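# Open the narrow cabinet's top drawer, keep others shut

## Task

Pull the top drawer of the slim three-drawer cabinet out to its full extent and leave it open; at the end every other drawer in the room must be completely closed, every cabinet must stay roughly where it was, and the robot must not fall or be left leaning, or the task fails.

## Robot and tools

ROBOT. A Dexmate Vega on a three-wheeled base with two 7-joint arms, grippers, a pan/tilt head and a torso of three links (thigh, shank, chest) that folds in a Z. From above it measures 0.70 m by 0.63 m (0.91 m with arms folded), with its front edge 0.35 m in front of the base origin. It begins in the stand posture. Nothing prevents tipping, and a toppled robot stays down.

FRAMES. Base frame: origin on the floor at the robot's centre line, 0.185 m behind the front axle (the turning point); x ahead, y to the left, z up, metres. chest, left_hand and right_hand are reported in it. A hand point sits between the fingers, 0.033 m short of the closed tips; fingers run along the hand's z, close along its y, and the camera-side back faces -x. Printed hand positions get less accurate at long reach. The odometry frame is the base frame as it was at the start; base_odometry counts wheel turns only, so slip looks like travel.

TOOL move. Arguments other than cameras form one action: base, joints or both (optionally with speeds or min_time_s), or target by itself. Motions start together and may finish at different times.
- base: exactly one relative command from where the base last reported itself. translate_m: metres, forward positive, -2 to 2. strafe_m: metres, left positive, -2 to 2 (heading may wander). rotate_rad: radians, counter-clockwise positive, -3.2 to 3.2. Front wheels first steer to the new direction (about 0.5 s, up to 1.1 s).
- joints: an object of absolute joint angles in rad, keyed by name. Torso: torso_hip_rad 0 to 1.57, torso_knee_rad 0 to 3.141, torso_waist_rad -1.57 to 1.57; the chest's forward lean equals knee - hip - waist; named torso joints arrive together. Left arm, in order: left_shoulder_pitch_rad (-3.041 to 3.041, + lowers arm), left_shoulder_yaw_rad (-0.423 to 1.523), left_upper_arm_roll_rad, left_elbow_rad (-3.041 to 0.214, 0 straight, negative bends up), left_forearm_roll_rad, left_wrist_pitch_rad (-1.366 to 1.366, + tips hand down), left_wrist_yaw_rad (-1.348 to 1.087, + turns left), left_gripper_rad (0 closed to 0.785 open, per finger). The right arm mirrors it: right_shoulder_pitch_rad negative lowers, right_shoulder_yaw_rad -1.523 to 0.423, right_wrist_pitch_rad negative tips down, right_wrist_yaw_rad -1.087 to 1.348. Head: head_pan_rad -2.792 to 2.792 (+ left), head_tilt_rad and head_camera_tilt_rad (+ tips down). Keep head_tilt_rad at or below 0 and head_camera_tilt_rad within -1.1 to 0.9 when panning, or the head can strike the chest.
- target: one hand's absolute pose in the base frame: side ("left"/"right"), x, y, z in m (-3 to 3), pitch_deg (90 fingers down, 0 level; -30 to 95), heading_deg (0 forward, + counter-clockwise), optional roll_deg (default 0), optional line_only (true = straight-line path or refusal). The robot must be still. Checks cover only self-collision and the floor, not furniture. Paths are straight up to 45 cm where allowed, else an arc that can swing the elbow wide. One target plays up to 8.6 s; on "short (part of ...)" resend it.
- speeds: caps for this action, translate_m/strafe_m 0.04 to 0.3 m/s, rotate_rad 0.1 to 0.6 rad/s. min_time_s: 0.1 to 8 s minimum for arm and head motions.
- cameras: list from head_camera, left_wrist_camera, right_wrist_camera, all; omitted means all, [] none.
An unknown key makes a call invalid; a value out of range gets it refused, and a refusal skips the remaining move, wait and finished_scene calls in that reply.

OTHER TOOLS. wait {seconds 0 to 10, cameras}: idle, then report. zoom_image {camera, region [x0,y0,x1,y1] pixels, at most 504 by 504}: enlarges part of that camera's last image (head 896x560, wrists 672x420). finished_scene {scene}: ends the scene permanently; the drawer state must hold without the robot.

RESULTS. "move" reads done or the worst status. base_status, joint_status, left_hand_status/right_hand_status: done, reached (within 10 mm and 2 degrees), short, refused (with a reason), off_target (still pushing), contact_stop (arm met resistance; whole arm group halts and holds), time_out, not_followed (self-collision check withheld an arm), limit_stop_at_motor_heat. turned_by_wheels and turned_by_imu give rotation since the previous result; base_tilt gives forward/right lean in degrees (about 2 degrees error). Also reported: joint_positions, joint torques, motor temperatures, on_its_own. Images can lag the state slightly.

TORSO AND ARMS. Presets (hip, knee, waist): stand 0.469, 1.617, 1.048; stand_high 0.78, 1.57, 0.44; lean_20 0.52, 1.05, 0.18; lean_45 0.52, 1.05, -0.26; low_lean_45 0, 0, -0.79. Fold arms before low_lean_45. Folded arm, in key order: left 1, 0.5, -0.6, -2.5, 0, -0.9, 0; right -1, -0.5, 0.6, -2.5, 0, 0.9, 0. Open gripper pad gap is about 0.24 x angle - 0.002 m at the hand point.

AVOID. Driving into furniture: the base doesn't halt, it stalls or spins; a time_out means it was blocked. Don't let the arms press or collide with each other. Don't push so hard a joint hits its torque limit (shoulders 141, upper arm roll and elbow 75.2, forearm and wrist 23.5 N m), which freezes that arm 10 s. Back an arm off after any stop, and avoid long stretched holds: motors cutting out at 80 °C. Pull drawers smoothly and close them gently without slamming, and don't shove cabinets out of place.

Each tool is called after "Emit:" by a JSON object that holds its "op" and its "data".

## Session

Emit:
{"op": "move", "data": {"cameras": ["head_camera"]}}

Emit:
{"op": "move", "data": {"joints": {"head_pan_rad": -1.3, "head_camera_tilt_rad": 0.3}, "cameras": ["head_camera"]}}

Emit:
{"op": "move", "data": {"joints": {"head_pan_rad": -2.7, "head_camera_tilt_rad": 0.3}, "cameras": ["head_camera"]}}

Emit:
{"op": "move", "data": {"joints": {"head_pan_rad": 1.7, "head_camera_tilt_rad": 0.3}, "cameras": ["head_camera"]}}

Scene clock: 0.00 s.
Joint torques (N m): no reading
Motor temperatures (°C): left_arm=[31 31 31 26 40 35 41] | right_arm=[30 27 33 31 36 36 33]
base_odometry: x=+0.000 y=+0.000 heading=+0.000
turned_by_wheels: +0.000
turned_by_imu: +0.000
base_tilt: forward=+0.1 right=+0.7
base_status: not commanded
joint_positions: torso_hip_rad=+0.469 torso_knee_rad=+1.617 torso_waist_rad=+1.048 left_shoulder_pitch_rad=+2.189 left_shoulder_yaw_rad=-0.007 left_upper_arm_roll_rad=+0.016 left_elbow_rad=-1.090 left_forearm_roll_rad=+0.013 left_wrist_pitch_rad=-0.515 left_wrist_yaw_rad=+0.020 left_gripper_rad=+0.005 right_shoulder_pitch_rad=-2.209 right_shoulder_yaw_rad=-0.016 right_upper_arm_roll_rad=+0.009 right_elbow_rad=-1.106 right_forearm_roll_rad=-0.010 right_wrist_pitch_rad=+0.494 right_wrist_yaw_rad=-0.018 right_gripper_rad=+0.005 head_pan_rad=+0.000 head_tilt_rad=+0.000 head_camera_tilt_rad=+0.000
joint_status: not commanded
chest: x=-0.0111 y=+0.0000 z=+1.4155 quat_wxyz=(+0.999, +0.000, +0.050, +0.000) (m; base frame)
left_hand: x=+0.2066 y=+0.2195 z=+0.6100 quat_wxyz=(+0.429, +0.002, +0.903, +0.000) pitch_deg=+39.1 heading_deg=-0.2 roll_deg=+0.1 back=up (m; base frame)
right_hand: x=+0.1929 y=-0.2468 z=+0.6050 quat_wxyz=(+0.418, -0.007, +0.908, -0.015) pitch_deg=+40.6 heading_deg=-1.6 roll_deg=-2.5 back=up (m; base frame)
pictures: head_camera

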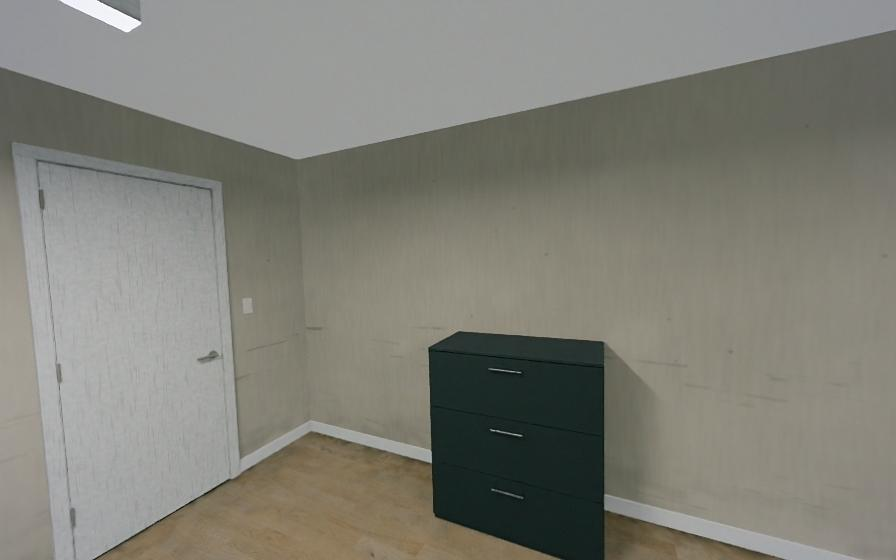

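Scene clock: 1.53 s.
Joint torques (N m): left_arm=[5.18 -1.44 -0.58 -2.9 0.13 -1.93 -0.11] | right_arm=[-5.01 -1.11 0.23 -2.5 0.24 2.28 -0.13]
Motor temperatures (°C): left_arm=[31 31 31 26 40 35 41] | right_arm=[30 27 33 31 36 36 33]
move: done
base_odometry: x=+0.000 y=+0.000 heading=+0.000
turned_by_wheels: +0.000
turned_by_imu: +0.000
base_tilt: forward=+0.1 right=+0.7
base_status: not commanded
joint_positions: torso_hip_rad=+0.469 torso_knee_rad=+1.617 torso_waist_rad=+1.048 left_shoulder_pitch_rad=+2.189 left_shoulder_yaw_rad=-0.007 left_upper_arm_roll_rad=+0.016 left_elbow_rad=-1.090 left_forearm_roll_rad=+0.013 left_wrist_pitch_rad=-0.515 left_wrist_yaw_rad=+0.020 left_gripper_rad=+0.005 right_shoulder_pitch_rad=-2.209 right_shoulder_yaw_rad=-0.016 right_upper_arm_roll_rad=+0.009 right_elbow_rad=-1.106 right_forearm_roll_rad=-0.010 right_wrist_pitch_rad=+0.494 right_wrist_yaw_rad=-0.018 right_gripper_rad=+0.005 head_pan_rad=-1.300 head_tilt_rad=+0.000 head_camera_tilt_rad=+0.300
joint_status: all done
chest: x=-0.0111 y=+0.0000 z=+1.4155 quat_wxyz=(+0.999, +0.000, +0.050, +0.000) (m; base frame)
left_hand: x=+0.2066 y=+0.2195 z=+0.6100 quat_wxyz=(+0.429, +0.002, +0.903, +0.000) pitch_deg=+39.1 heading_deg=-0.2 roll_deg=+0.1 back=up (m; base frame)
right_hand: x=+0.1929 y=-0.2468 z=+0.6050 quat_wxyz=(+0.418, -0.007, +0.908, -0.015) pitch_deg=+40.6 heading_deg=-1.6 roll_deg=-2.5 back=up (m; base frame)
pictures: head_camera

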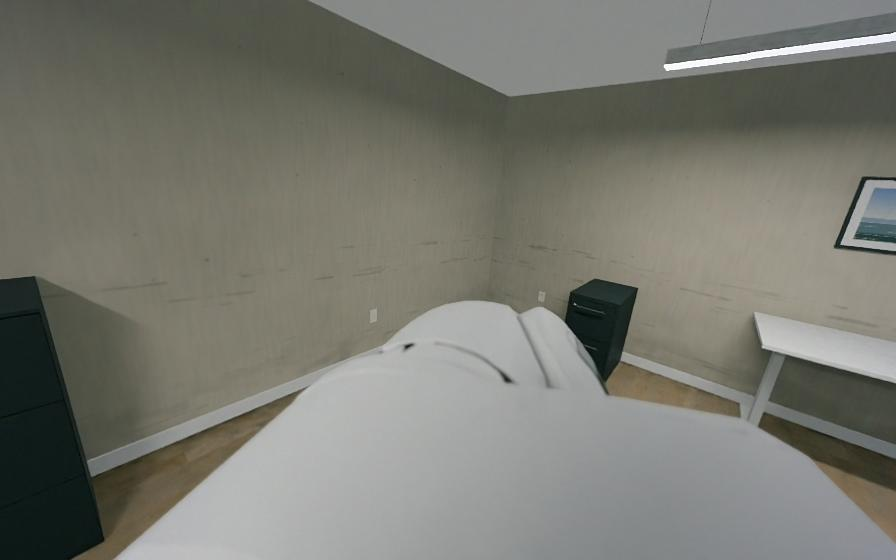

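Scene clock: 3.13 s.
Joint torques (N m): left_arm=[4.23 -0.13 -0.77 -1.46 -0.01 -3.54 0.1] | right_arm=[-3.96 -1.47 0.85 -2.56 0.12 2.13 -0.11]
Motor temperatures (°C): left_arm=[31 31 31 26 40 35 41] | right_arm=[30 27 33 31 36 36 33]
move: done
base_odometry: x=+0.000 y=+0.000 heading=+0.000
turned_by_wheels: +0.000
turned_by_imu: +0.000
base_tilt: forward=+0.1 right=+0.7
base_status: not commanded
joint_positions: torso_hip_rad=+0.469 torso_knee_rad=+1.617 torso_waist_rad=+1.048 left_shoulder_pitch_rad=+2.189 left_shoulder_yaw_rad=-0.007 left_upper_arm_roll_rad=+0.016 left_elbow_rad=-1.090 left_forearm_roll_rad=+0.013 left_wrist_pitch_rad=-0.515 left_wrist_yaw_rad=+0.020 left_gripper_rad=+0.005 right_shoulder_pitch_rad=-2.209 right_shoulder_yaw_rad=-0.016 right_upper_arm_roll_rad=+0.009 right_elbow_rad=-1.106 right_forearm_roll_rad=-0.010 right_wrist_pitch_rad=+0.494 right_wrist_yaw_rad=-0.018 right_gripper_rad=+0.005 head_pan_rad=-2.700 head_tilt_rad=+0.000 head_camera_tilt_rad=+0.300
joint_status: all done
chest: x=-0.0111 y=+0.0000 z=+1.4155 quat_wxyz=(+0.999, +0.000, +0.050, +0.000) (m; base frame)
left_hand: x=+0.2066 y=+0.2195 z=+0.6100 quat_wxyz=(+0.429, +0.002, +0.903, +0.000) pitch_deg=+39.1 heading_deg=-0.2 roll_deg=+0.1 back=up (m; base frame)
right_hand: x=+0.1929 y=-0.2468 z=+0.6050 quat_wxyz=(+0.418, -0.007, +0.908, -0.015) pitch_deg=+40.6 heading_deg=-1.6 roll_deg=-2.5 back=up (m; base frame)
pictures: head_camera

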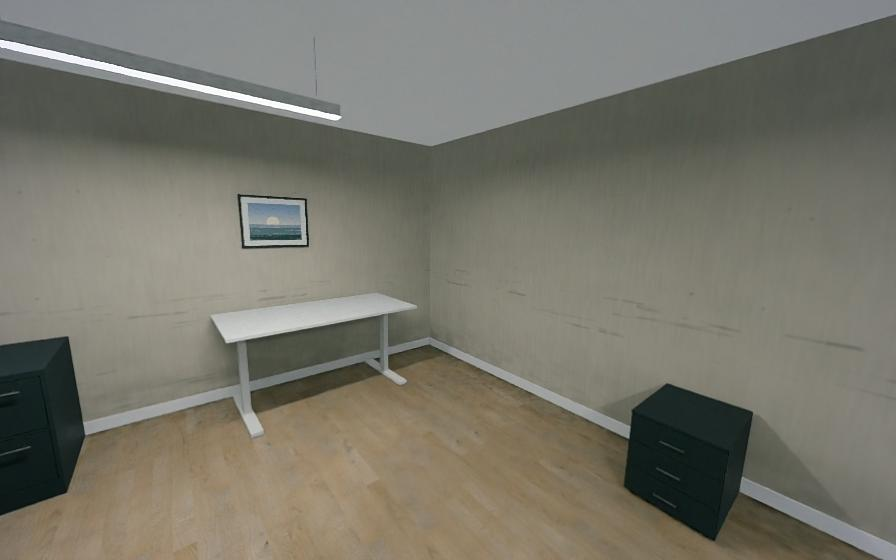

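Scene clock: 6.73 s.
Joint torques (N m): left_arm=[5.34 0.83 -0.8 -3.23 0.12 -1.84 0.03] | right_arm=[-4.35 -0.43 0.63 -2.43 0.11 2.05 -0.07]
Motor temperatures (°C): left_arm=[31 31 31 26 40 35 41] | right_arm=[30 27 33 31 36 36 33]
move: done
base_odometry: x=+0.000 y=+0.000 heading=+0.000
turned_by_wheels: +0.000
turned_by_imu: +0.000
base_tilt: forward=+0.0 right=+0.8
base_status: not commanded
joint_positions: torso_hip_rad=+0.469 torso_knee_rad=+1.617 torso_waist_rad=+1.048 left_shoulder_pitch_rad=+2.189 left_shoulder_yaw_rad=-0.007 left_upper_arm_roll_rad=+0.016 left_elbow_rad=-1.090 left_forearm_roll_rad=+0.013 left_wrist_pitch_rad=-0.515 left_wrist_yaw_rad=+0.020 left_gripper_rad=+0.005 right_shoulder_pitch_rad=-2.209 right_shoulder_yaw_rad=-0.016 right_upper_arm_roll_rad=+0.009 right_elbow_rad=-1.106 right_forearm_roll_rad=-0.010 right_wrist_pitch_rad=+0.494 right_wrist_yaw_rad=-0.018 right_gripper_rad=+0.005 head_pan_rad=+1.700 head_tilt_rad=+0.000 head_camera_tilt_rad=+0.300
joint_status: all done
chest: x=-0.0111 y=+0.0000 z=+1.4155 quat_wxyz=(+0.999, +0.000, +0.050, +0.000) (m; base frame)
left_hand: x=+0.2066 y=+0.2195 z=+0.6100 quat_wxyz=(+0.429, +0.002, +0.903, +0.000) pitch_deg=+39.1 heading_deg=-0.2 roll_deg=+0.1 back=up (m; base frame)
right_hand: x=+0.1929 y=-0.2468 z=+0.6050 quat_wxyz=(+0.418, -0.007, +0.908, -0.015) pitch_deg=+40.6 heading_deg=-1.6 roll_deg=-2.5 back=up (m; base frame)
pictures: head_camera

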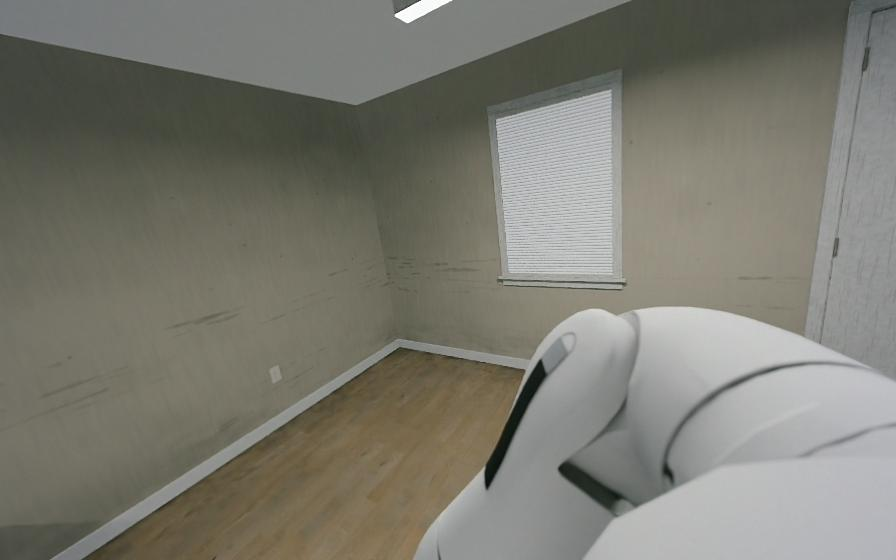

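Emit:
{"op": "move", "data": {"base": {"rotate_rad":2.77}, "joints": {"head_pan_rad":0,"head_camera_tilt_rad":0.5,"right_shoulder_pitch_rad":-1,"right_shoulder_yaw_rad":-0.5,"right_upper_arm_roll_rad":0.6,"right_elbow_rad":-2.5,"right_forearm_roll_rad":0,"right_wrist_pitch_rad":0.9,"right_wrist_yaw_rad":0,"left_shoulder_pitch_rad":1.6,"left_shoulder_yaw_rad":0.2,"left_upper_arm_roll_rad":0,"left_elbow_rad":-1.4}, "cameras": ["head_camera"]}}

Scene clock: 13.70 s.
Joint torques (N m): left_arm=[-19.97 6.79 -6.2 -8.62 -0.12 -2.54 0.22] | right_arm=[22.17 -6.56 5.67 0.44 0.58 -2.22 -0.02]
Motor temperatures (°C): left_arm=[31 31 31 26 40 35 41] | right_arm=[30 27 33 31 36 36 33]
move: done
base_odometry: x=+0.003 y=+0.000 heading=+2.779
turned_by_wheels: +2.779
turned_by_imu: +2.763
base_tilt: forward=+0.0 right=+0.8
base_status: done
joint_positions: torso_hip_rad=+0.469 torso_knee_rad=+1.617 torso_waist_rad=+1.048 left_shoulder_pitch_rad=+1.600 left_shoulder_yaw_rad=+0.200 left_upper_arm_roll_rad=+0.000 left_elbow_rad=-1.400 left_forearm_roll_rad=+0.013 left_wrist_pitch_rad=-0.515 left_wrist_yaw_rad=+0.020 left_gripper_rad=+0.005 right_shoulder_pitch_rad=-1.002 right_shoulder_yaw_rad=-0.499 right_upper_arm_roll_rad=+0.599 right_elbow_rad=-2.498 right_forearm_roll_rad=+0.000 right_wrist_pitch_rad=+0.899 right_wrist_yaw_rad=+0.000 right_gripper_rad=+0.005 head_pan_rad=+0.000 head_tilt_rad=+0.000 head_camera_tilt_rad=+0.500
joint_status: all done
chest: x=-0.0111 y=+0.0000 z=+1.4155 quat_wxyz=(+0.999, +0.000, +0.050, +0.000) (m; base frame)
left_hand: x=+0.6580 y=+0.2778 z=+1.0673 quat_wxyz=(+0.775, +0.083, +0.623, +0.061) pitch_deg=-12.1 heading_deg=-3.2 roll_deg=+12.1 back=up (m; base frame)
right_hand: x=-0.0222 y=-0.1544 z=+1.7177 quat_wxyz=(+0.840, -0.204, -0.396, -0.309) pitch_deg=-37.1 heading_deg=+132.5 roll_deg=+7.1 back=down (m; base frame)
pictures: head_camera

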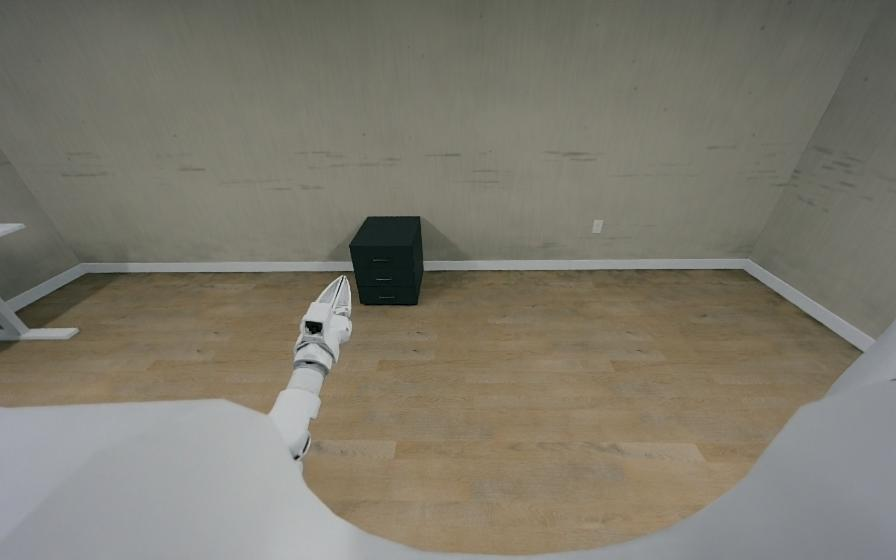

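Emit:
{"op": "zoom_image", "data": {"camera": "head_camera", "region": [320, 200, 450, 320]}}

Emit:
{"op": "move", "data": {"base": {"strafe_m":0.245}, "joints": {"torso_hip_rad":0.15,"torso_knee_rad":0.78,"torso_waist_rad":-0.1}, "cameras": []}}

Emit:
{"op": "move", "data": {"base": {"translate_m":1.0}, "joints": {"left_shoulder_pitch_rad":1.187,"left_shoulder_yaw_rad":0.2,"left_upper_arm_roll_rad":0.336,"left_elbow_rad":-1.043,"left_forearm_roll_rad":1.225,"left_wrist_pitch_rad":0.181,"left_wrist_yaw_rad":0.624,"left_gripper_rad":0.3,"head_camera_tilt_rad":0.6}, "cameras": ["head_camera","left_wrist_camera"]}}

Scaled by 3.877 from the camera's 896x560 image, which has a finer 960x600 frame.

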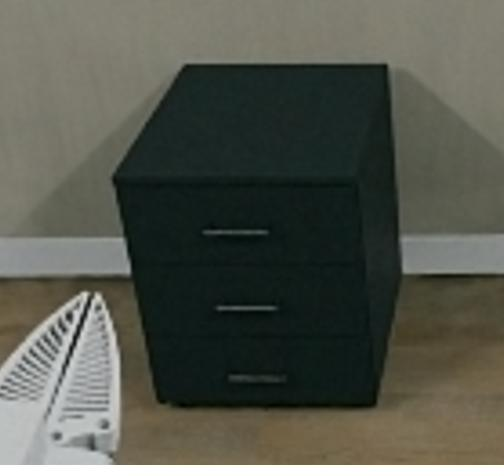

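Scene clock: 19.77 s.
Joint torques (N m): left_arm=[-3.39 4.26 -4.81 -3.96 -0.2 -1.76 -0.04] | right_arm=[19.25 -7.93 8.02 -1.19 1.01 -1.64 -1.2]
Motor temperatures (°C): left_arm=[31 31 31 26 40 35 41] | right_arm=[30 27 33 31 36 36 33]
move: done
base_odometry: x=-0.083 y=-0.228 heading=+2.785
turned_by_wheels: +0.006
turned_by_imu: +0.003
base_tilt: forward=+0.1 right=+0.7
base_status: done
joint_positions: torso_hip_rad=+0.150 torso_knee_rad=+0.780 torso_waist_rad=-0.100 left_shoulder_pitch_rad=+1.600 left_shoulder_yaw_rad=+0.200 left_upper_arm_roll_rad=+0.000 left_elbow_rad=-1.400 left_forearm_roll_rad=+0.013 left_wrist_pitch_rad=-0.515 left_wrist_yaw_rad=+0.020 left_gripper_rad=+0.005 right_shoulder_pitch_rad=-1.000 right_shoulder_yaw_rad=-0.500 right_upper_arm_roll_rad=+0.600 right_elbow_rad=-2.500 right_forearm_roll_rad=+0.000 right_wrist_pitch_rad=+0.900 right_wrist_yaw_rad=+0.000 right_gripper_rad=+0.005 head_pan_rad=+0.000 head_tilt_rad=+0.000 head_camera_tilt_rad=+0.500
joint_status: all done
chest: x=+0.1258 y=+0.0000 z=+1.1333 quat_wxyz=(+0.934, +0.000, +0.357, +0.000) (m; base frame)
left_hand: x=+0.4614 y=+0.2778 z=+0.4578 quat_wxyz=(+0.544, +0.098, +0.833, +0.032) pitch_deg=+24.0 heading_deg=-3.4 roll_deg=+10.1 back=up (m; base frame)
right_hand: x=+0.2930 y=-0.1534 z=+1.3842 quat_wxyz=(+0.921, -0.291, -0.119, -0.231) pitch_deg=-53.4 heading_deg=+98.1 roll_deg=+53.7 back=down (m; base frame)
pictures: none
No camera images: "cameras" was empty.

Scene clock: 25.20 s.
Joint torques (N m): left_arm=[-8.22 1.2 1.11 -3.45 0.6 -0.83 1.7] | right_arm=[19.12 -7.31 8.14 -0.93 0.97 -1.64 -1.04]
Motor temperatures (°C): left_arm=[31 31 31 26 40 35 41] | right_arm=[30 27 33 31 36 36 33]
move: done
base_odometry: x=-1.020 y=+0.121 heading=+2.784
turned_by_wheels: -0.001
turned_by_imu: -0.003
base_tilt: forward=+0.1 right=+0.8
base_status: done
joint_positions: torso_hip_rad=+0.150 torso_knee_rad=+0.780 torso_waist_rad=-0.100 left_shoulder_pitch_rad=+1.189 left_shoulder_yaw_rad=+0.200 left_upper_arm_roll_rad=+0.335 left_elbow_rad=-1.044 left_forearm_roll_rad=+1.222 left_wrist_pitch_rad=+0.179 left_wrist_yaw_rad=+0.622 left_gripper_rad=+0.300 right_shoulder_pitch_rad=-1.000 right_shoulder_yaw_rad=-0.500 right_upper_arm_roll_rad=+0.600 right_elbow_rad=-2.500 right_forearm_roll_rad=+0.000 right_wrist_pitch_rad=+0.900 right_wrist_yaw_rad=+0.000 right_gripper_rad=+0.005 head_pan_rad=+0.000 head_tilt_rad=+0.000 head_camera_tilt_rad=+0.600
joint_status: all done
chest: x=+0.1258 y=+0.0000 z=+1.1332 quat_wxyz=(+0.934, +0.000, +0.357, +0.000) (m; base frame)
left_hand: x=+0.5682 y=+0.2308 z=+0.4166 quat_wxyz=(+0.415, +0.572, +0.574, +0.414) pitch_deg=+18.3 heading_deg=+0.1 roll_deg=+89.9 (m; base frame)
right_hand: x=+0.2930 y=-0.1534 z=+1.3841 quat_wxyz=(+0.921, -0.291, -0.119, -0.231) pitch_deg=-53.4 heading_deg=+98.1 roll_deg=+53.7 back=down (m; base frame)
pictures: head_camera, left_wrist_camera

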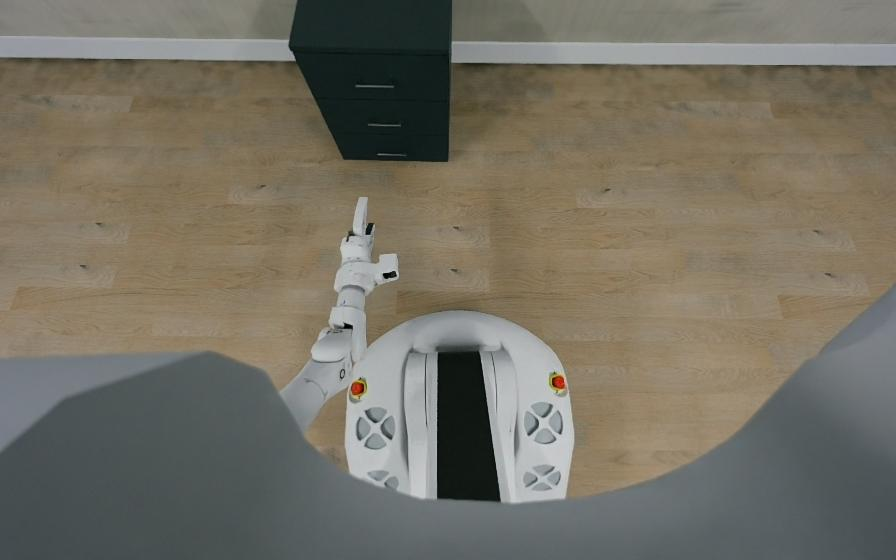

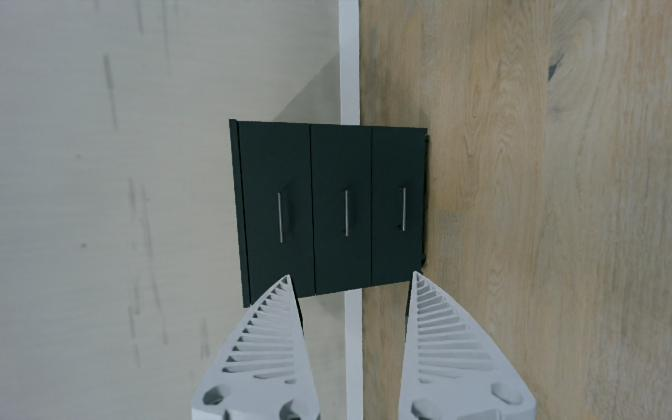

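Emit:
{"op": "move", "data": {"base": {"translate_m":0.28}, "joints": {"head_camera_tilt_rad":0.75}, "cameras": ["head_camera","left_wrist_camera"]}}

Scene clock: 27.87 s.
Joint torques (N m): left_arm=[-7.55 4.12 0.99 -3.75 0.7 -0.14 1.5] | right_arm=[18.32 -7.2 7.59 -0.87 0.97 -0.96 -0.94]
Motor temperatures (°C): left_arm=[31 31 31 26 40 35 41] | right_arm=[30 27 33 31 36 36 33]
move: done
base_odometry: x=-1.282 y=+0.219 heading=+2.784
turned_by_wheels: -0.001
turned_by_imu: -0.001
base_tilt: forward=+0.1 right=+0.7
base_status: done
joint_positions: torso_hip_rad=+0.150 torso_knee_rad=+0.780 torso_waist_rad=-0.100 left_shoulder_pitch_rad=+1.187 left_shoulder_yaw_rad=+0.200 left_upper_arm_roll_rad=+0.336 left_elbow_rad=-1.043 left_forearm_roll_rad=+1.225 left_wrist_pitch_rad=+0.181 left_wrist_yaw_rad=+0.624 left_gripper_rad=+0.300 right_shoulder_pitch_rad=-1.000 right_shoulder_yaw_rad=-0.500 right_upper_arm_roll_rad=+0.600 right_elbow_rad=-2.500 right_forearm_roll_rad=+0.000 right_wrist_pitch_rad=+0.900 right_wrist_yaw_rad=+0.000 right_gripper_rad=+0.005 head_pan_rad=+0.000 head_tilt_rad=+0.000 head_camera_tilt_rad=+0.750
joint_status: all done
chest: x=+0.1258 y=+0.0000 z=+1.1332 quat_wxyz=(+0.934, +0.000, +0.357, +0.000) (m; base frame)
left_hand: x=+0.5689 y=+0.2304 z=+0.4173 quat_wxyz=(+0.415, +0.573, +0.572, +0.415) pitch_deg=+18.1 heading_deg=+0.0 roll_deg=-89.9 (m; base frame)
right_hand: x=+0.2931 y=-0.1534 z=+1.3841 quat_wxyz=(+0.921, -0.291, -0.119, -0.231) pitch_deg=-53.4 heading_deg=+98.1 roll_deg=+53.7 back=down (m; base frame)
pictures: head_camera, left_wrist_camera

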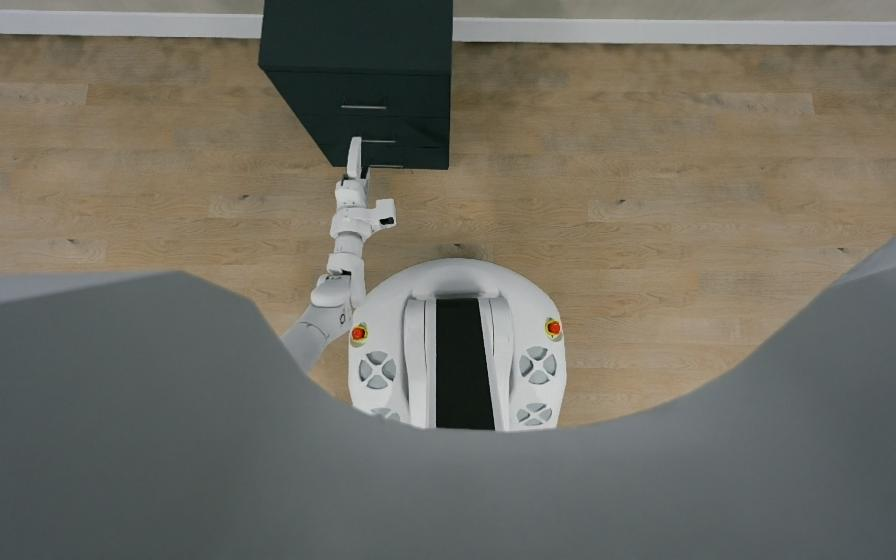

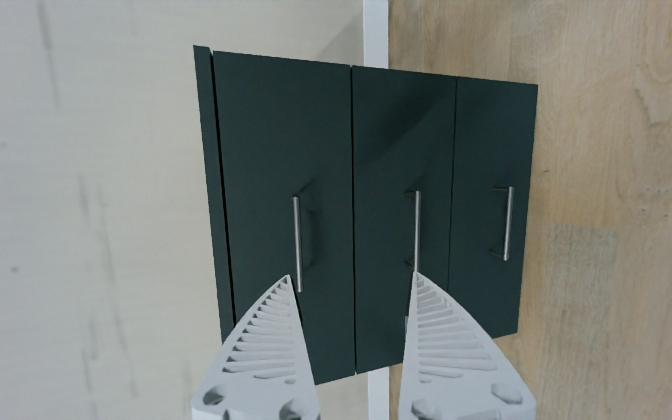

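Emit:
{"op": "move", "data": {"base": {"translate_m":0.13}, "joints": {"left_gripper_rad":0.22}, "speeds": {"translate_m":0.1}, "cameras": ["head_camera","left_wrist_camera"]}}

Emit:
{"op": "zoom_image", "data": {"camera": "head_camera", "region": [300, 80, 460, 220]}}

Scene clock: 30.67 s.
Joint torques (N m): left_arm=[-11.91 2.54 -0.44 -5.72 0.58 -0.66 -0.25] | right_arm=[17.95 -6.36 7.45 -2.81 0.98 -1.11 -1.29]
Motor temperatures (°C): left_arm=[31 31 31 26 40 35 41] | right_arm=[30 27 33 31 36 36 33]
move: done
base_odometry: x=-1.404 y=+0.264 heading=+2.783
turned_by_wheels: +0.000
turned_by_imu: +0.000
base_tilt: forward=+0.0 right=+0.8
base_status: done
joint_positions: torso_hip_rad=+0.150 torso_knee_rad=+0.780 torso_waist_rad=-0.100 left_shoulder_pitch_rad=+1.187 left_shoulder_yaw_rad=+0.200 left_upper_arm_roll_rad=+0.336 left_elbow_rad=-1.043 left_forearm_roll_rad=+1.225 left_wrist_pitch_rad=+0.181 left_wrist_yaw_rad=+0.624 left_gripper_rad=+0.220 right_shoulder_pitch_rad=-1.000 right_shoulder_yaw_rad=-0.500 right_upper_arm_roll_rad=+0.600 right_elbow_rad=-2.500 right_forearm_roll_rad=+0.000 right_wrist_pitch_rad=+0.900 right_wrist_yaw_rad=+0.000 right_gripper_rad=+0.005 head_pan_rad=+0.000 head_tilt_rad=+0.000 head_camera_tilt_rad=+0.750
joint_status: all done
chest: x=+0.1257 y=+0.0000 z=+1.1333 quat_wxyz=(+0.934, +0.000, +0.357, +0.000) (m; base frame)
left_hand: x=+0.5688 y=+0.2304 z=+0.4175 quat_wxyz=(+0.415, +0.573, +0.572, +0.416) pitch_deg=+18.1 heading_deg=+0.0 roll_deg=-89.9 (m; base frame)
right_hand: x=+0.2929 y=-0.1534 z=+1.3842 quat_wxyz=(+0.921, -0.291, -0.119, -0.231) pitch_deg=-53.4 heading_deg=+98.1 roll_deg=+53.7 back=down (m; base frame)
pictures: head_camera, left_wrist_camera

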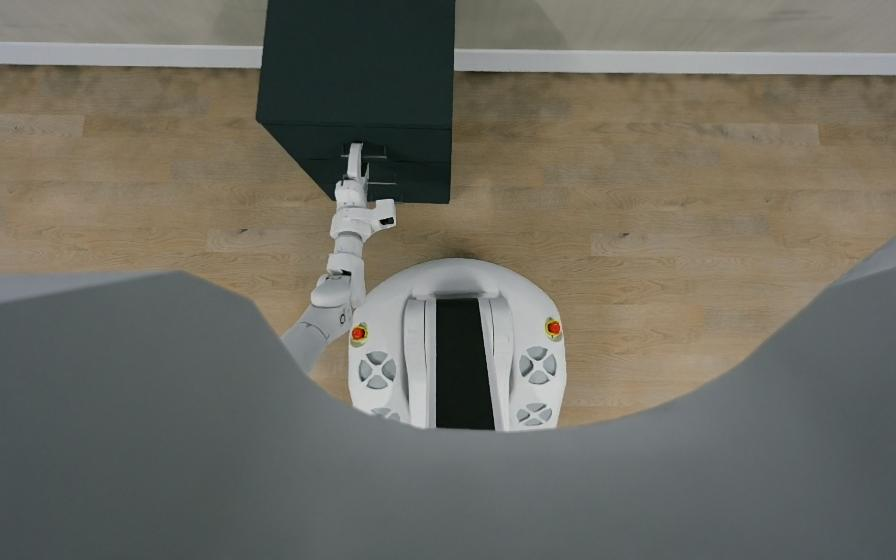

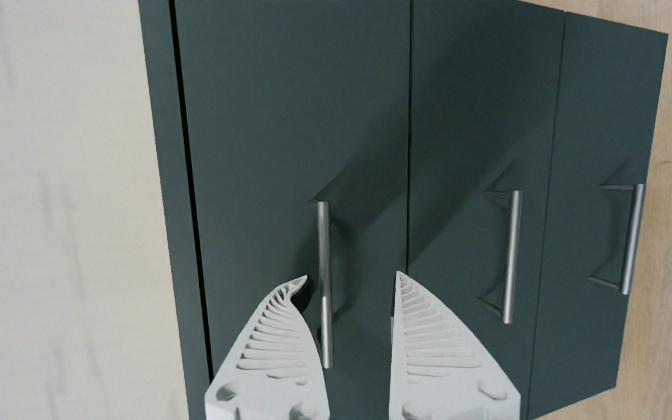

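Scaled by 3.150 from the camera's 896x560 image, which has a finer 960x600 frame.

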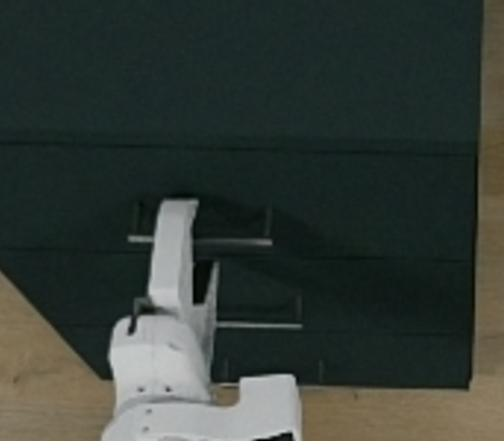

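Emit:
{"op": "move", "data": {"base": {"translate_m":-0.008}, "joints": {"left_gripper_rad":0.0}, "speeds": {"translate_m":0.05}, "cameras": ["left_wrist_camera"]}}

Emit:
{"op": "move", "data": {"base": {"translate_m":-0.06}, "speeds": {"translate_m":0.05}, "cameras": ["head_camera","left_wrist_camera"]}}

Scene clock: 31.80 s.
Joint torques (N m): left_arm=[6.47 3.2 -1.32 4.36 -0.99 -0.66 -3.96] | right_arm=[18.2 -7.47 7.74 -1.97 0.89 -1.47 -1.08]
Motor temperatures (°C): left_arm=[31 31 31 26 40 35 41] | right_arm=[30 27 33 31 36 36 33]
move: done
base_odometry: x=-1.396 y=+0.261 heading=+2.783
turned_by_wheels: -0.001
turned_by_imu: -0.001
base_tilt: forward=+0.0 right=+0.8
base_status: done
joint_positions: torso_hip_rad=+0.150 torso_knee_rad=+0.780 torso_waist_rad=-0.100 left_shoulder_pitch_rad=+1.187 left_shoulder_yaw_rad=+0.200 left_upper_arm_roll_rad=+0.336 left_elbow_rad=-1.044 left_forearm_roll_rad=+1.225 left_wrist_pitch_rad=+0.181 left_wrist_yaw_rad=+0.626 left_gripper_rad=+0.000 right_shoulder_pitch_rad=-1.000 right_shoulder_yaw_rad=-0.500 right_upper_arm_roll_rad=+0.600 right_elbow_rad=-2.500 right_forearm_roll_rad=+0.000 right_wrist_pitch_rad=+0.900 right_wrist_yaw_rad=+0.000 right_gripper_rad=+0.005 head_pan_rad=+0.000 head_tilt_rad=+0.000 head_camera_tilt_rad=+0.750
joint_status: all done
chest: x=+0.1255 y=+0.0000 z=+1.1333 quat_wxyz=(+0.934, +0.000, +0.357, +0.000) (m; base frame)
left_hand: x=+0.5698 y=+0.2302 z=+0.4190 quat_wxyz=(+0.416, +0.572, +0.571, +0.416) pitch_deg=+17.9 heading_deg=+0.0 roll_deg=-89.9 (m; base frame)
right_hand: x=+0.2926 y=-0.1534 z=+1.3843 quat_wxyz=(+0.921, -0.291, -0.119, -0.231) pitch_deg=-53.4 heading_deg=+98.2 roll_deg=+53.7 back=down (m; base frame)
pictures: left_wrist_camera

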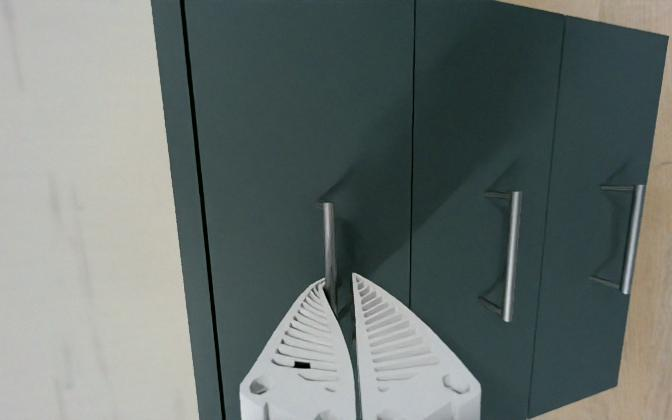

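Scene clock: 33.57 s.
Joint torques (N m): left_arm=[9.75 3.26 -0.6 3.82 -0.83 -0.54 -3.97] | right_arm=[18.13 -7.31 7.7 -1.64 1.07 -1.1 -0.98]
Motor temperatures (°C): left_arm=[31 31 31 26 40 35 41] | right_arm=[30 27 33 31 36 36 33]
move: done
base_odometry: x=-1.340 y=+0.240 heading=+2.783
turned_by_wheels: +0.000
turned_by_imu: +0.001
base_tilt: forward=+0.1 right=+0.7
base_status: done
joint_positions: torso_hip_rad=+0.150 torso_knee_rad=+0.780 torso_waist_rad=-0.100 left_shoulder_pitch_rad=+1.187 left_shoulder_yaw_rad=+0.200 left_upper_arm_roll_rad=+0.336 left_elbow_rad=-1.044 left_forearm_roll_rad=+1.225 left_wrist_pitch_rad=+0.181 left_wrist_yaw_rad=+0.626 left_gripper_rad=+0.000 right_shoulder_pitch_rad=-1.000 right_shoulder_yaw_rad=-0.500 right_upper_arm_roll_rad=+0.600 right_elbow_rad=-2.500 right_forearm_roll_rad=+0.000 right_wrist_pitch_rad=+0.900 right_wrist_yaw_rad=+0.000 right_gripper_rad=+0.005 head_pan_rad=+0.000 head_tilt_rad=+0.000 head_camera_tilt_rad=+0.750
joint_status: not commanded
chest: x=+0.1254 y=+0.0000 z=+1.1334 quat_wxyz=(+0.934, +0.000, +0.357, +0.000) (m; base frame)
left_hand: x=+0.5699 y=+0.2303 z=+0.4191 quat_wxyz=(+0.416, +0.572, +0.571, +0.417) pitch_deg=+17.9 heading_deg=+0.0 roll_deg=-89.9 (m; base frame)
right_hand: x=+0.2925 y=-0.1534 z=+1.3843 quat_wxyz=(+0.921, -0.291, -0.119, -0.231) pitch_deg=-53.4 heading_deg=+98.2 roll_deg=+53.7 back=down (m; base frame)
pictures: head_camera, left_wrist_camera

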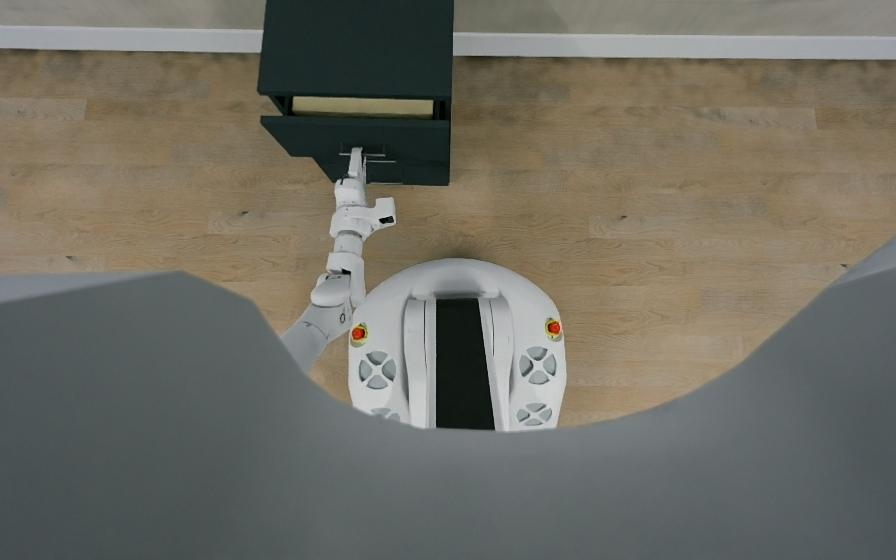

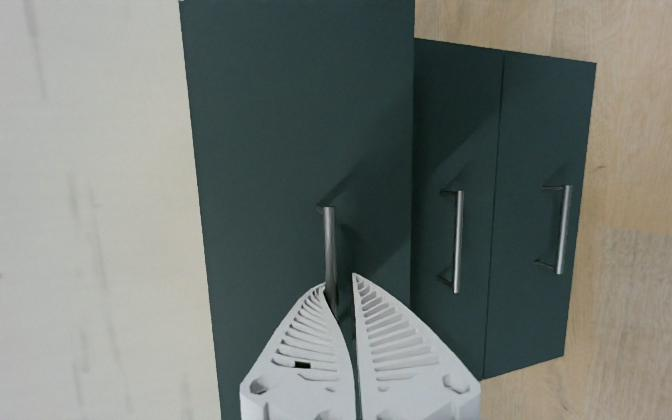

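Emit:
{"op": "move", "data": {"base": {"translate_m":-0.26}, "speeds": {"translate_m":0.1}, "cameras": ["head_camera"]}}

Emit:
{"op": "move", "data": {"base": {"translate_m":-0.06}, "speeds": {"translate_m":0.05}, "cameras": ["head_camera","left_wrist_camera"]}}

Scene clock: 37.33 s.
Joint torques (N m): left_arm=[8.75 -3.99 6.3 1.53 1.1 -3.63 -4.11] | right_arm=[17.96 -6.47 7.82 -1.36 1 -0.78 -1.09]
Motor temperatures (°C): left_arm=[31 31 31 26 40 35 41] | right_arm=[30 27 33 31 36 36 33]
move: done
base_odometry: x=-1.097 y=+0.149 heading=+2.782
turned_by_wheels: -0.001
turned_by_imu: +0.000
base_tilt: forward=+0.1 right=+0.8
base_status: done
joint_positions: torso_hip_rad=+0.150 torso_knee_rad=+0.780 torso_waist_rad=-0.100 left_shoulder_pitch_rad=+1.187 left_shoulder_yaw_rad=+0.200 left_upper_arm_roll_rad=+0.335 left_elbow_rad=-1.044 left_forearm_roll_rad=+1.225 left_wrist_pitch_rad=+0.182 left_wrist_yaw_rad=+0.626 left_gripper_rad=+0.000 right_shoulder_pitch_rad=-1.000 right_shoulder_yaw_rad=-0.500 right_upper_arm_roll_rad=+0.600 right_elbow_rad=-2.500 right_forearm_roll_rad=+0.000 right_wrist_pitch_rad=+0.900 right_wrist_yaw_rad=+0.000 right_gripper_rad=+0.005 head_pan_rad=+0.000 head_tilt_rad=+0.000 head_camera_tilt_rad=+0.750
joint_status: not commanded
chest: x=+0.1254 y=+0.0000 z=+1.1334 quat_wxyz=(+0.934, +0.000, +0.357, +0.000) (m; base frame)
left_hand: x=+0.5699 y=+0.2310 z=+0.4191 quat_wxyz=(+0.415, +0.572, +0.571, +0.417) pitch_deg=+17.9 heading_deg=+0.1 roll_deg=-89.9 (m; base frame)
right_hand: x=+0.2925 y=-0.1534 z=+1.3843 quat_wxyz=(+0.921, -0.291, -0.119, -0.231) pitch_deg=-53.4 heading_deg=+98.2 roll_deg=+53.7 back=down (m; base frame)
pictures: head_camera

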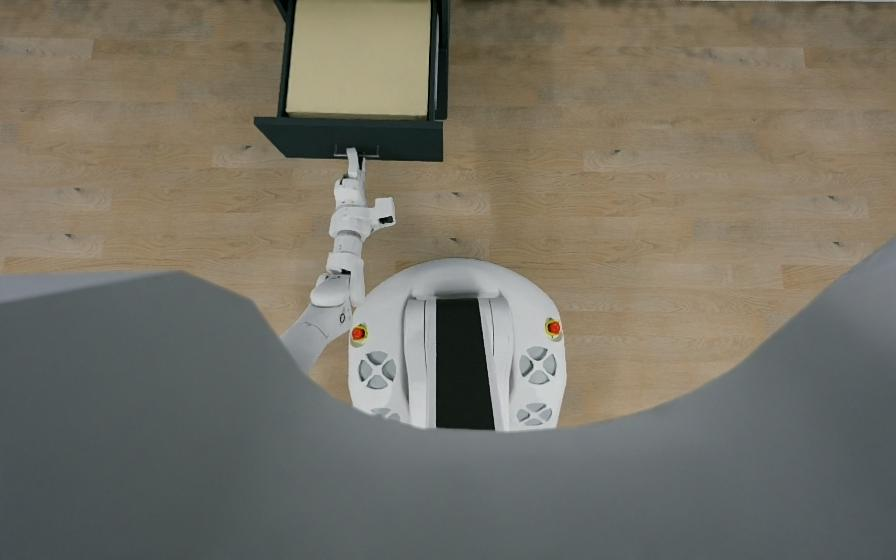

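Scene clock: 39.33 s.
Joint torques (N m): left_arm=[15.46 -2.53 7.51 4.9 0.45 -2.94 -4.05] | right_arm=[18.07 -6.48 8.12 -2.09 1.07 -1.93 -1.05]
Motor temperatures (°C): left_arm=[31 31 31 26 40 35 42] | right_arm=[30 27 33 31 36 36 33]
move: done
base_odometry: x=-1.041 y=+0.128 heading=+2.781
turned_by_wheels: -0.001
turned_by_imu: -0.001
base_tilt: forward=+0.0 right=+0.7
base_status: done
joint_positions: torso_hip_rad=+0.150 torso_knee_rad=+0.780 torso_waist_rad=-0.100 left_shoulder_pitch_rad=+1.186 left_shoulder_yaw_rad=+0.200 left_upper_arm_roll_rad=+0.335 left_elbow_rad=-1.044 left_forearm_roll_rad=+1.225 left_wrist_pitch_rad=+0.182 left_wrist_yaw_rad=+0.626 left_gripper_rad=+0.000 right_shoulder_pitch_rad=-1.000 right_shoulder_yaw_rad=-0.500 right_upper_arm_roll_rad=+0.600 right_elbow_rad=-2.500 right_forearm_roll_rad=+0.000 right_wrist_pitch_rad=+0.900 right_wrist_yaw_rad=+0.000 right_gripper_rad=+0.005 head_pan_rad=+0.000 head_tilt_rad=+0.000 head_camera_tilt_rad=+0.750
joint_status: not commanded
chest: x=+0.1254 y=+0.0000 z=+1.1334 quat_wxyz=(+0.934, +0.000, +0.357, +0.000) (m; base frame)
left_hand: x=+0.5702 y=+0.2310 z=+0.4193 quat_wxyz=(+0.416, +0.572, +0.571, +0.417) pitch_deg=+17.8 heading_deg=+0.1 roll_deg=-89.9 (m; base frame)
right_hand: x=+0.2925 y=-0.1534 z=+1.3843 quat_wxyz=(+0.921, -0.291, -0.119, -0.231) pitch_deg=-53.4 heading_deg=+98.2 roll_deg=+53.7 back=down (m; base frame)
pictures: head_camera, left_wrist_camera

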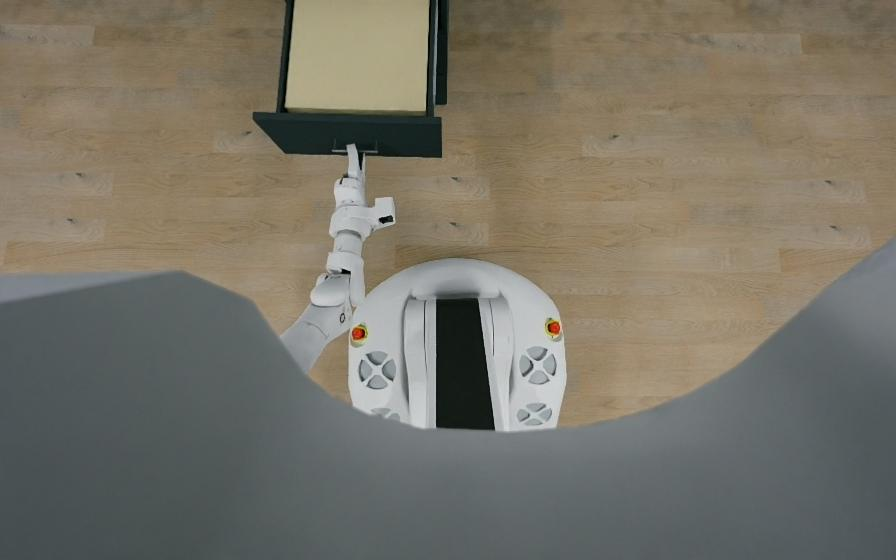

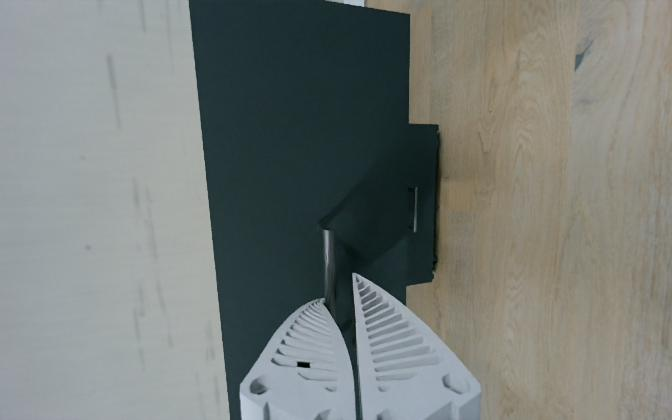

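Emit:
{"op": "move", "data": {"base": {"translate_m":-0.03}, "speeds": {"translate_m":0.04}, "cameras": ["head_camera","left_wrist_camera"]}}

Scene clock: 41.23 s.
Joint torques (N m): left_arm=[0.12 -2.19 0.66 -3.22 0.27 -0.04 0.9] | right_arm=[17.68 -6.93 7.77 -1.56 1.04 -1.16 -1.01]
Motor temperatures (°C): left_arm=[31 31 31 26 40 35 42] | right_arm=[30 27 33 31 36 36 33]
move: done
base_odometry: x=-1.012 y=+0.117 heading=+2.781
turned_by_wheels: -0.001
turned_by_imu: -0.001
base_tilt: forward=+0.1 right=+0.8
base_status: done
joint_positions: torso_hip_rad=+0.150 torso_knee_rad=+0.780 torso_waist_rad=-0.100 left_shoulder_pitch_rad=+1.187 left_shoulder_yaw_rad=+0.200 left_upper_arm_roll_rad=+0.336 left_elbow_rad=-1.043 left_forearm_roll_rad=+1.225 left_wrist_pitch_rad=+0.181 left_wrist_yaw_rad=+0.624 left_gripper_rad=+0.000 right_shoulder_pitch_rad=-1.000 right_shoulder_yaw_rad=-0.500 right_upper_arm_roll_rad=+0.600 right_elbow_rad=-2.500 right_forearm_roll_rad=+0.000 right_wrist_pitch_rad=+0.900 right_wrist_yaw_rad=+0.000 right_gripper_rad=+0.005 head_pan_rad=+0.000 head_tilt_rad=+0.000 head_camera_tilt_rad=+0.750
joint_status: not commanded
chest: x=+0.1258 y=+0.0000 z=+1.1332 quat_wxyz=(+0.934, +0.000, +0.357, +0.000) (m; base frame)
left_hand: x=+0.5691 y=+0.2305 z=+0.4176 quat_wxyz=(+0.415, +0.573, +0.572, +0.416) pitch_deg=+18.1 heading_deg=+0.0 roll_deg=-89.9 (m; base frame)
right_hand: x=+0.2929 y=-0.1534 z=+1.3841 quat_wxyz=(+0.921, -0.291, -0.119, -0.231) pitch_deg=-53.4 heading_deg=+98.1 roll_deg=+53.7 back=down (m; base frame)
pictures: head_camera, left_wrist_camera

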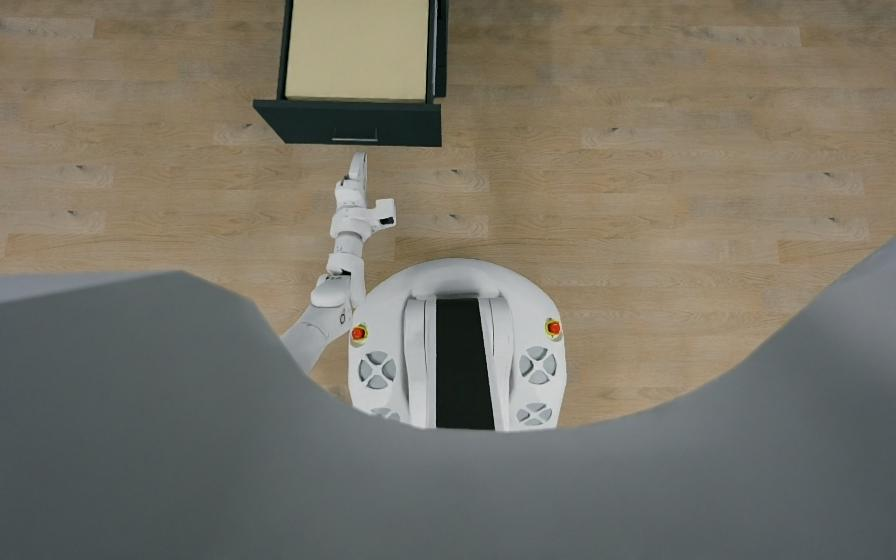

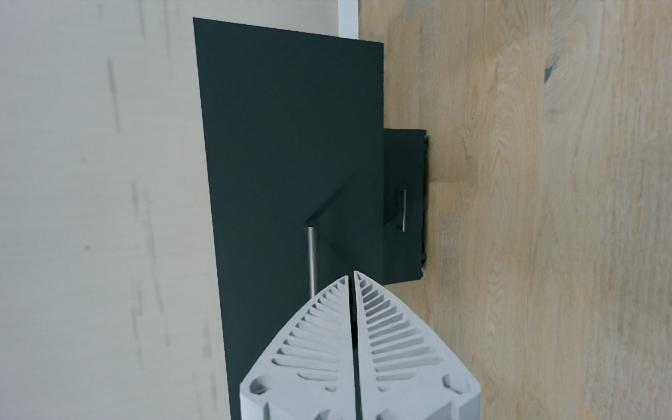

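Emit:
{"op": "move", "data": {"joints": {"left_gripper_rad":0.22}, "cameras": []}}

Emit:
{"op": "move", "data": {"base": {"translate_m":0.045}, "speeds": {"translate_m":0.06}, "cameras": ["head_camera","left_wrist_camera"]}}

Scene clock: 42.33 s.
Joint torques (N m): left_arm=[-1.3 -3.24 1.13 -4.93 0.26 -1.16 0.81] | right_arm=[17.88 -7.27 7.78 -2.05 1.12 -0.77 -1.17]
Motor temperatures (°C): left_arm=[31 31 31 26 40 35 42] | right_arm=[30 27 33 31 36 36 33]
move: done
base_odometry: x=-1.012 y=+0.117 heading=+2.781
turned_by_wheels: +0.000
turned_by_imu: +0.000
base_tilt: forward=+0.0 right=+0.7
base_status: not commanded
joint_positions: torso_hip_rad=+0.150 torso_knee_rad=+0.780 torso_waist_rad=-0.100 left_shoulder_pitch_rad=+1.187 left_shoulder_yaw_rad=+0.200 left_upper_arm_roll_rad=+0.336 left_elbow_rad=-1.043 left_forearm_roll_rad=+1.225 left_wrist_pitch_rad=+0.181 left_wrist_yaw_rad=+0.624 left_gripper_rad=+0.220 right_shoulder_pitch_rad=-1.000 right_shoulder_yaw_rad=-0.500 right_upper_arm_roll_rad=+0.600 right_elbow_rad=-2.500 right_forearm_roll_rad=+0.000 right_wrist_pitch_rad=+0.900 right_wrist_yaw_rad=+0.000 right_gripper_rad=+0.005 head_pan_rad=+0.000 head_tilt_rad=+0.000 head_camera_tilt_rad=+0.750
joint_status: all done
chest: x=+0.1258 y=+0.0000 z=+1.1332 quat_wxyz=(+0.934, +0.000, +0.357, +0.000) (m; base frame)
left_hand: x=+0.5691 y=+0.2305 z=+0.4176 quat_wxyz=(+0.415, +0.573, +0.572, +0.416) pitch_deg=+18.1 heading_deg=+0.0 roll_deg=-89.9 (m; base frame)
right_hand: x=+0.2929 y=-0.1534 z=+1.3841 quat_wxyz=(+0.921, -0.291, -0.119, -0.231) pitch_deg=-53.4 heading_deg=+98.1 roll_deg=+53.7 back=down (m; base frame)
pictures: none
No camera images: "cameras" was empty.

Scene clock: 43.90 s.
Joint torques (N m): left_arm=[-5.82 -1.42 -0.35 -4.82 0.38 -0.43 0.91] | right_arm=[16.74 -7.58 8.23 -2.32 1.15 -1.5 -1.25]
Motor temperatures (°C): left_arm=[31 31 31 26 40 35 41] | right_arm=[30 27 33 31 36 36 33]
move: done
base_odometry: x=-1.055 y=+0.133 heading=+2.780
turned_by_wheels: +0.000
turned_by_imu: +0.000
base_tilt: forward=+0.0 right=+0.8
base_status: done
joint_positions: torso_hip_rad=+0.150 torso_knee_rad=+0.780 torso_waist_rad=-0.100 left_shoulder_pitch_rad=+1.187 left_shoulder_yaw_rad=+0.200 left_upper_arm_roll_rad=+0.336 left_elbow_rad=-1.043 left_forearm_roll_rad=+1.225 left_wrist_pitch_rad=+0.181 left_wrist_yaw_rad=+0.624 left_gripper_rad=+0.220 right_shoulder_pitch_rad=-1.000 right_shoulder_yaw_rad=-0.500 right_upper_arm_roll_rad=+0.600 right_elbow_rad=-2.500 right_forearm_roll_rad=+0.000 right_wrist_pitch_rad=+0.900 right_wrist_yaw_rad=+0.000 right_gripper_rad=+0.005 head_pan_rad=+0.000 head_tilt_rad=+0.000 head_camera_tilt_rad=+0.750
joint_status: not commanded
chest: x=+0.1258 y=+0.0000 z=+1.1332 quat_wxyz=(+0.934, +0.000, +0.357, +0.000) (m; base frame)
left_hand: x=+0.5690 y=+0.2305 z=+0.4174 quat_wxyz=(+0.415, +0.573, +0.572, +0.416) pitch_deg=+18.1 heading_deg=+0.0 roll_deg=-89.9 (m; base frame)
right_hand: x=+0.2930 y=-0.1534 z=+1.3841 quat_wxyz=(+0.921, -0.291, -0.119, -0.231) pitch_deg=-53.4 heading_deg=+98.1 roll_deg=+53.7 back=down (m; base frame)
pictures: head_camera, left_wrist_camera

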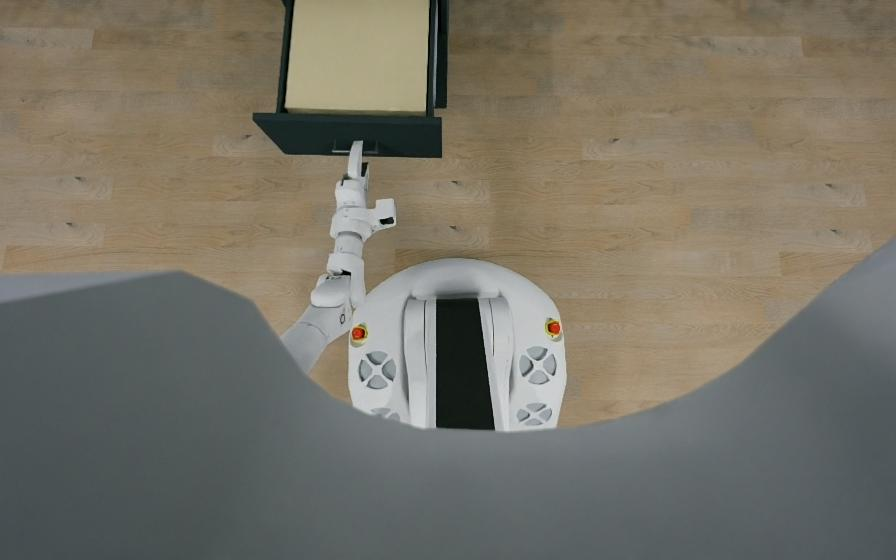

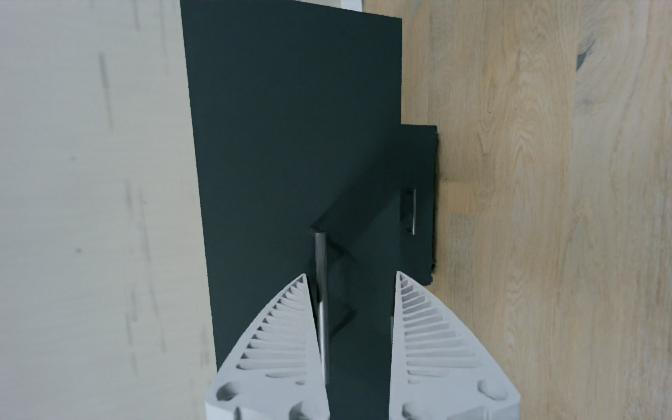

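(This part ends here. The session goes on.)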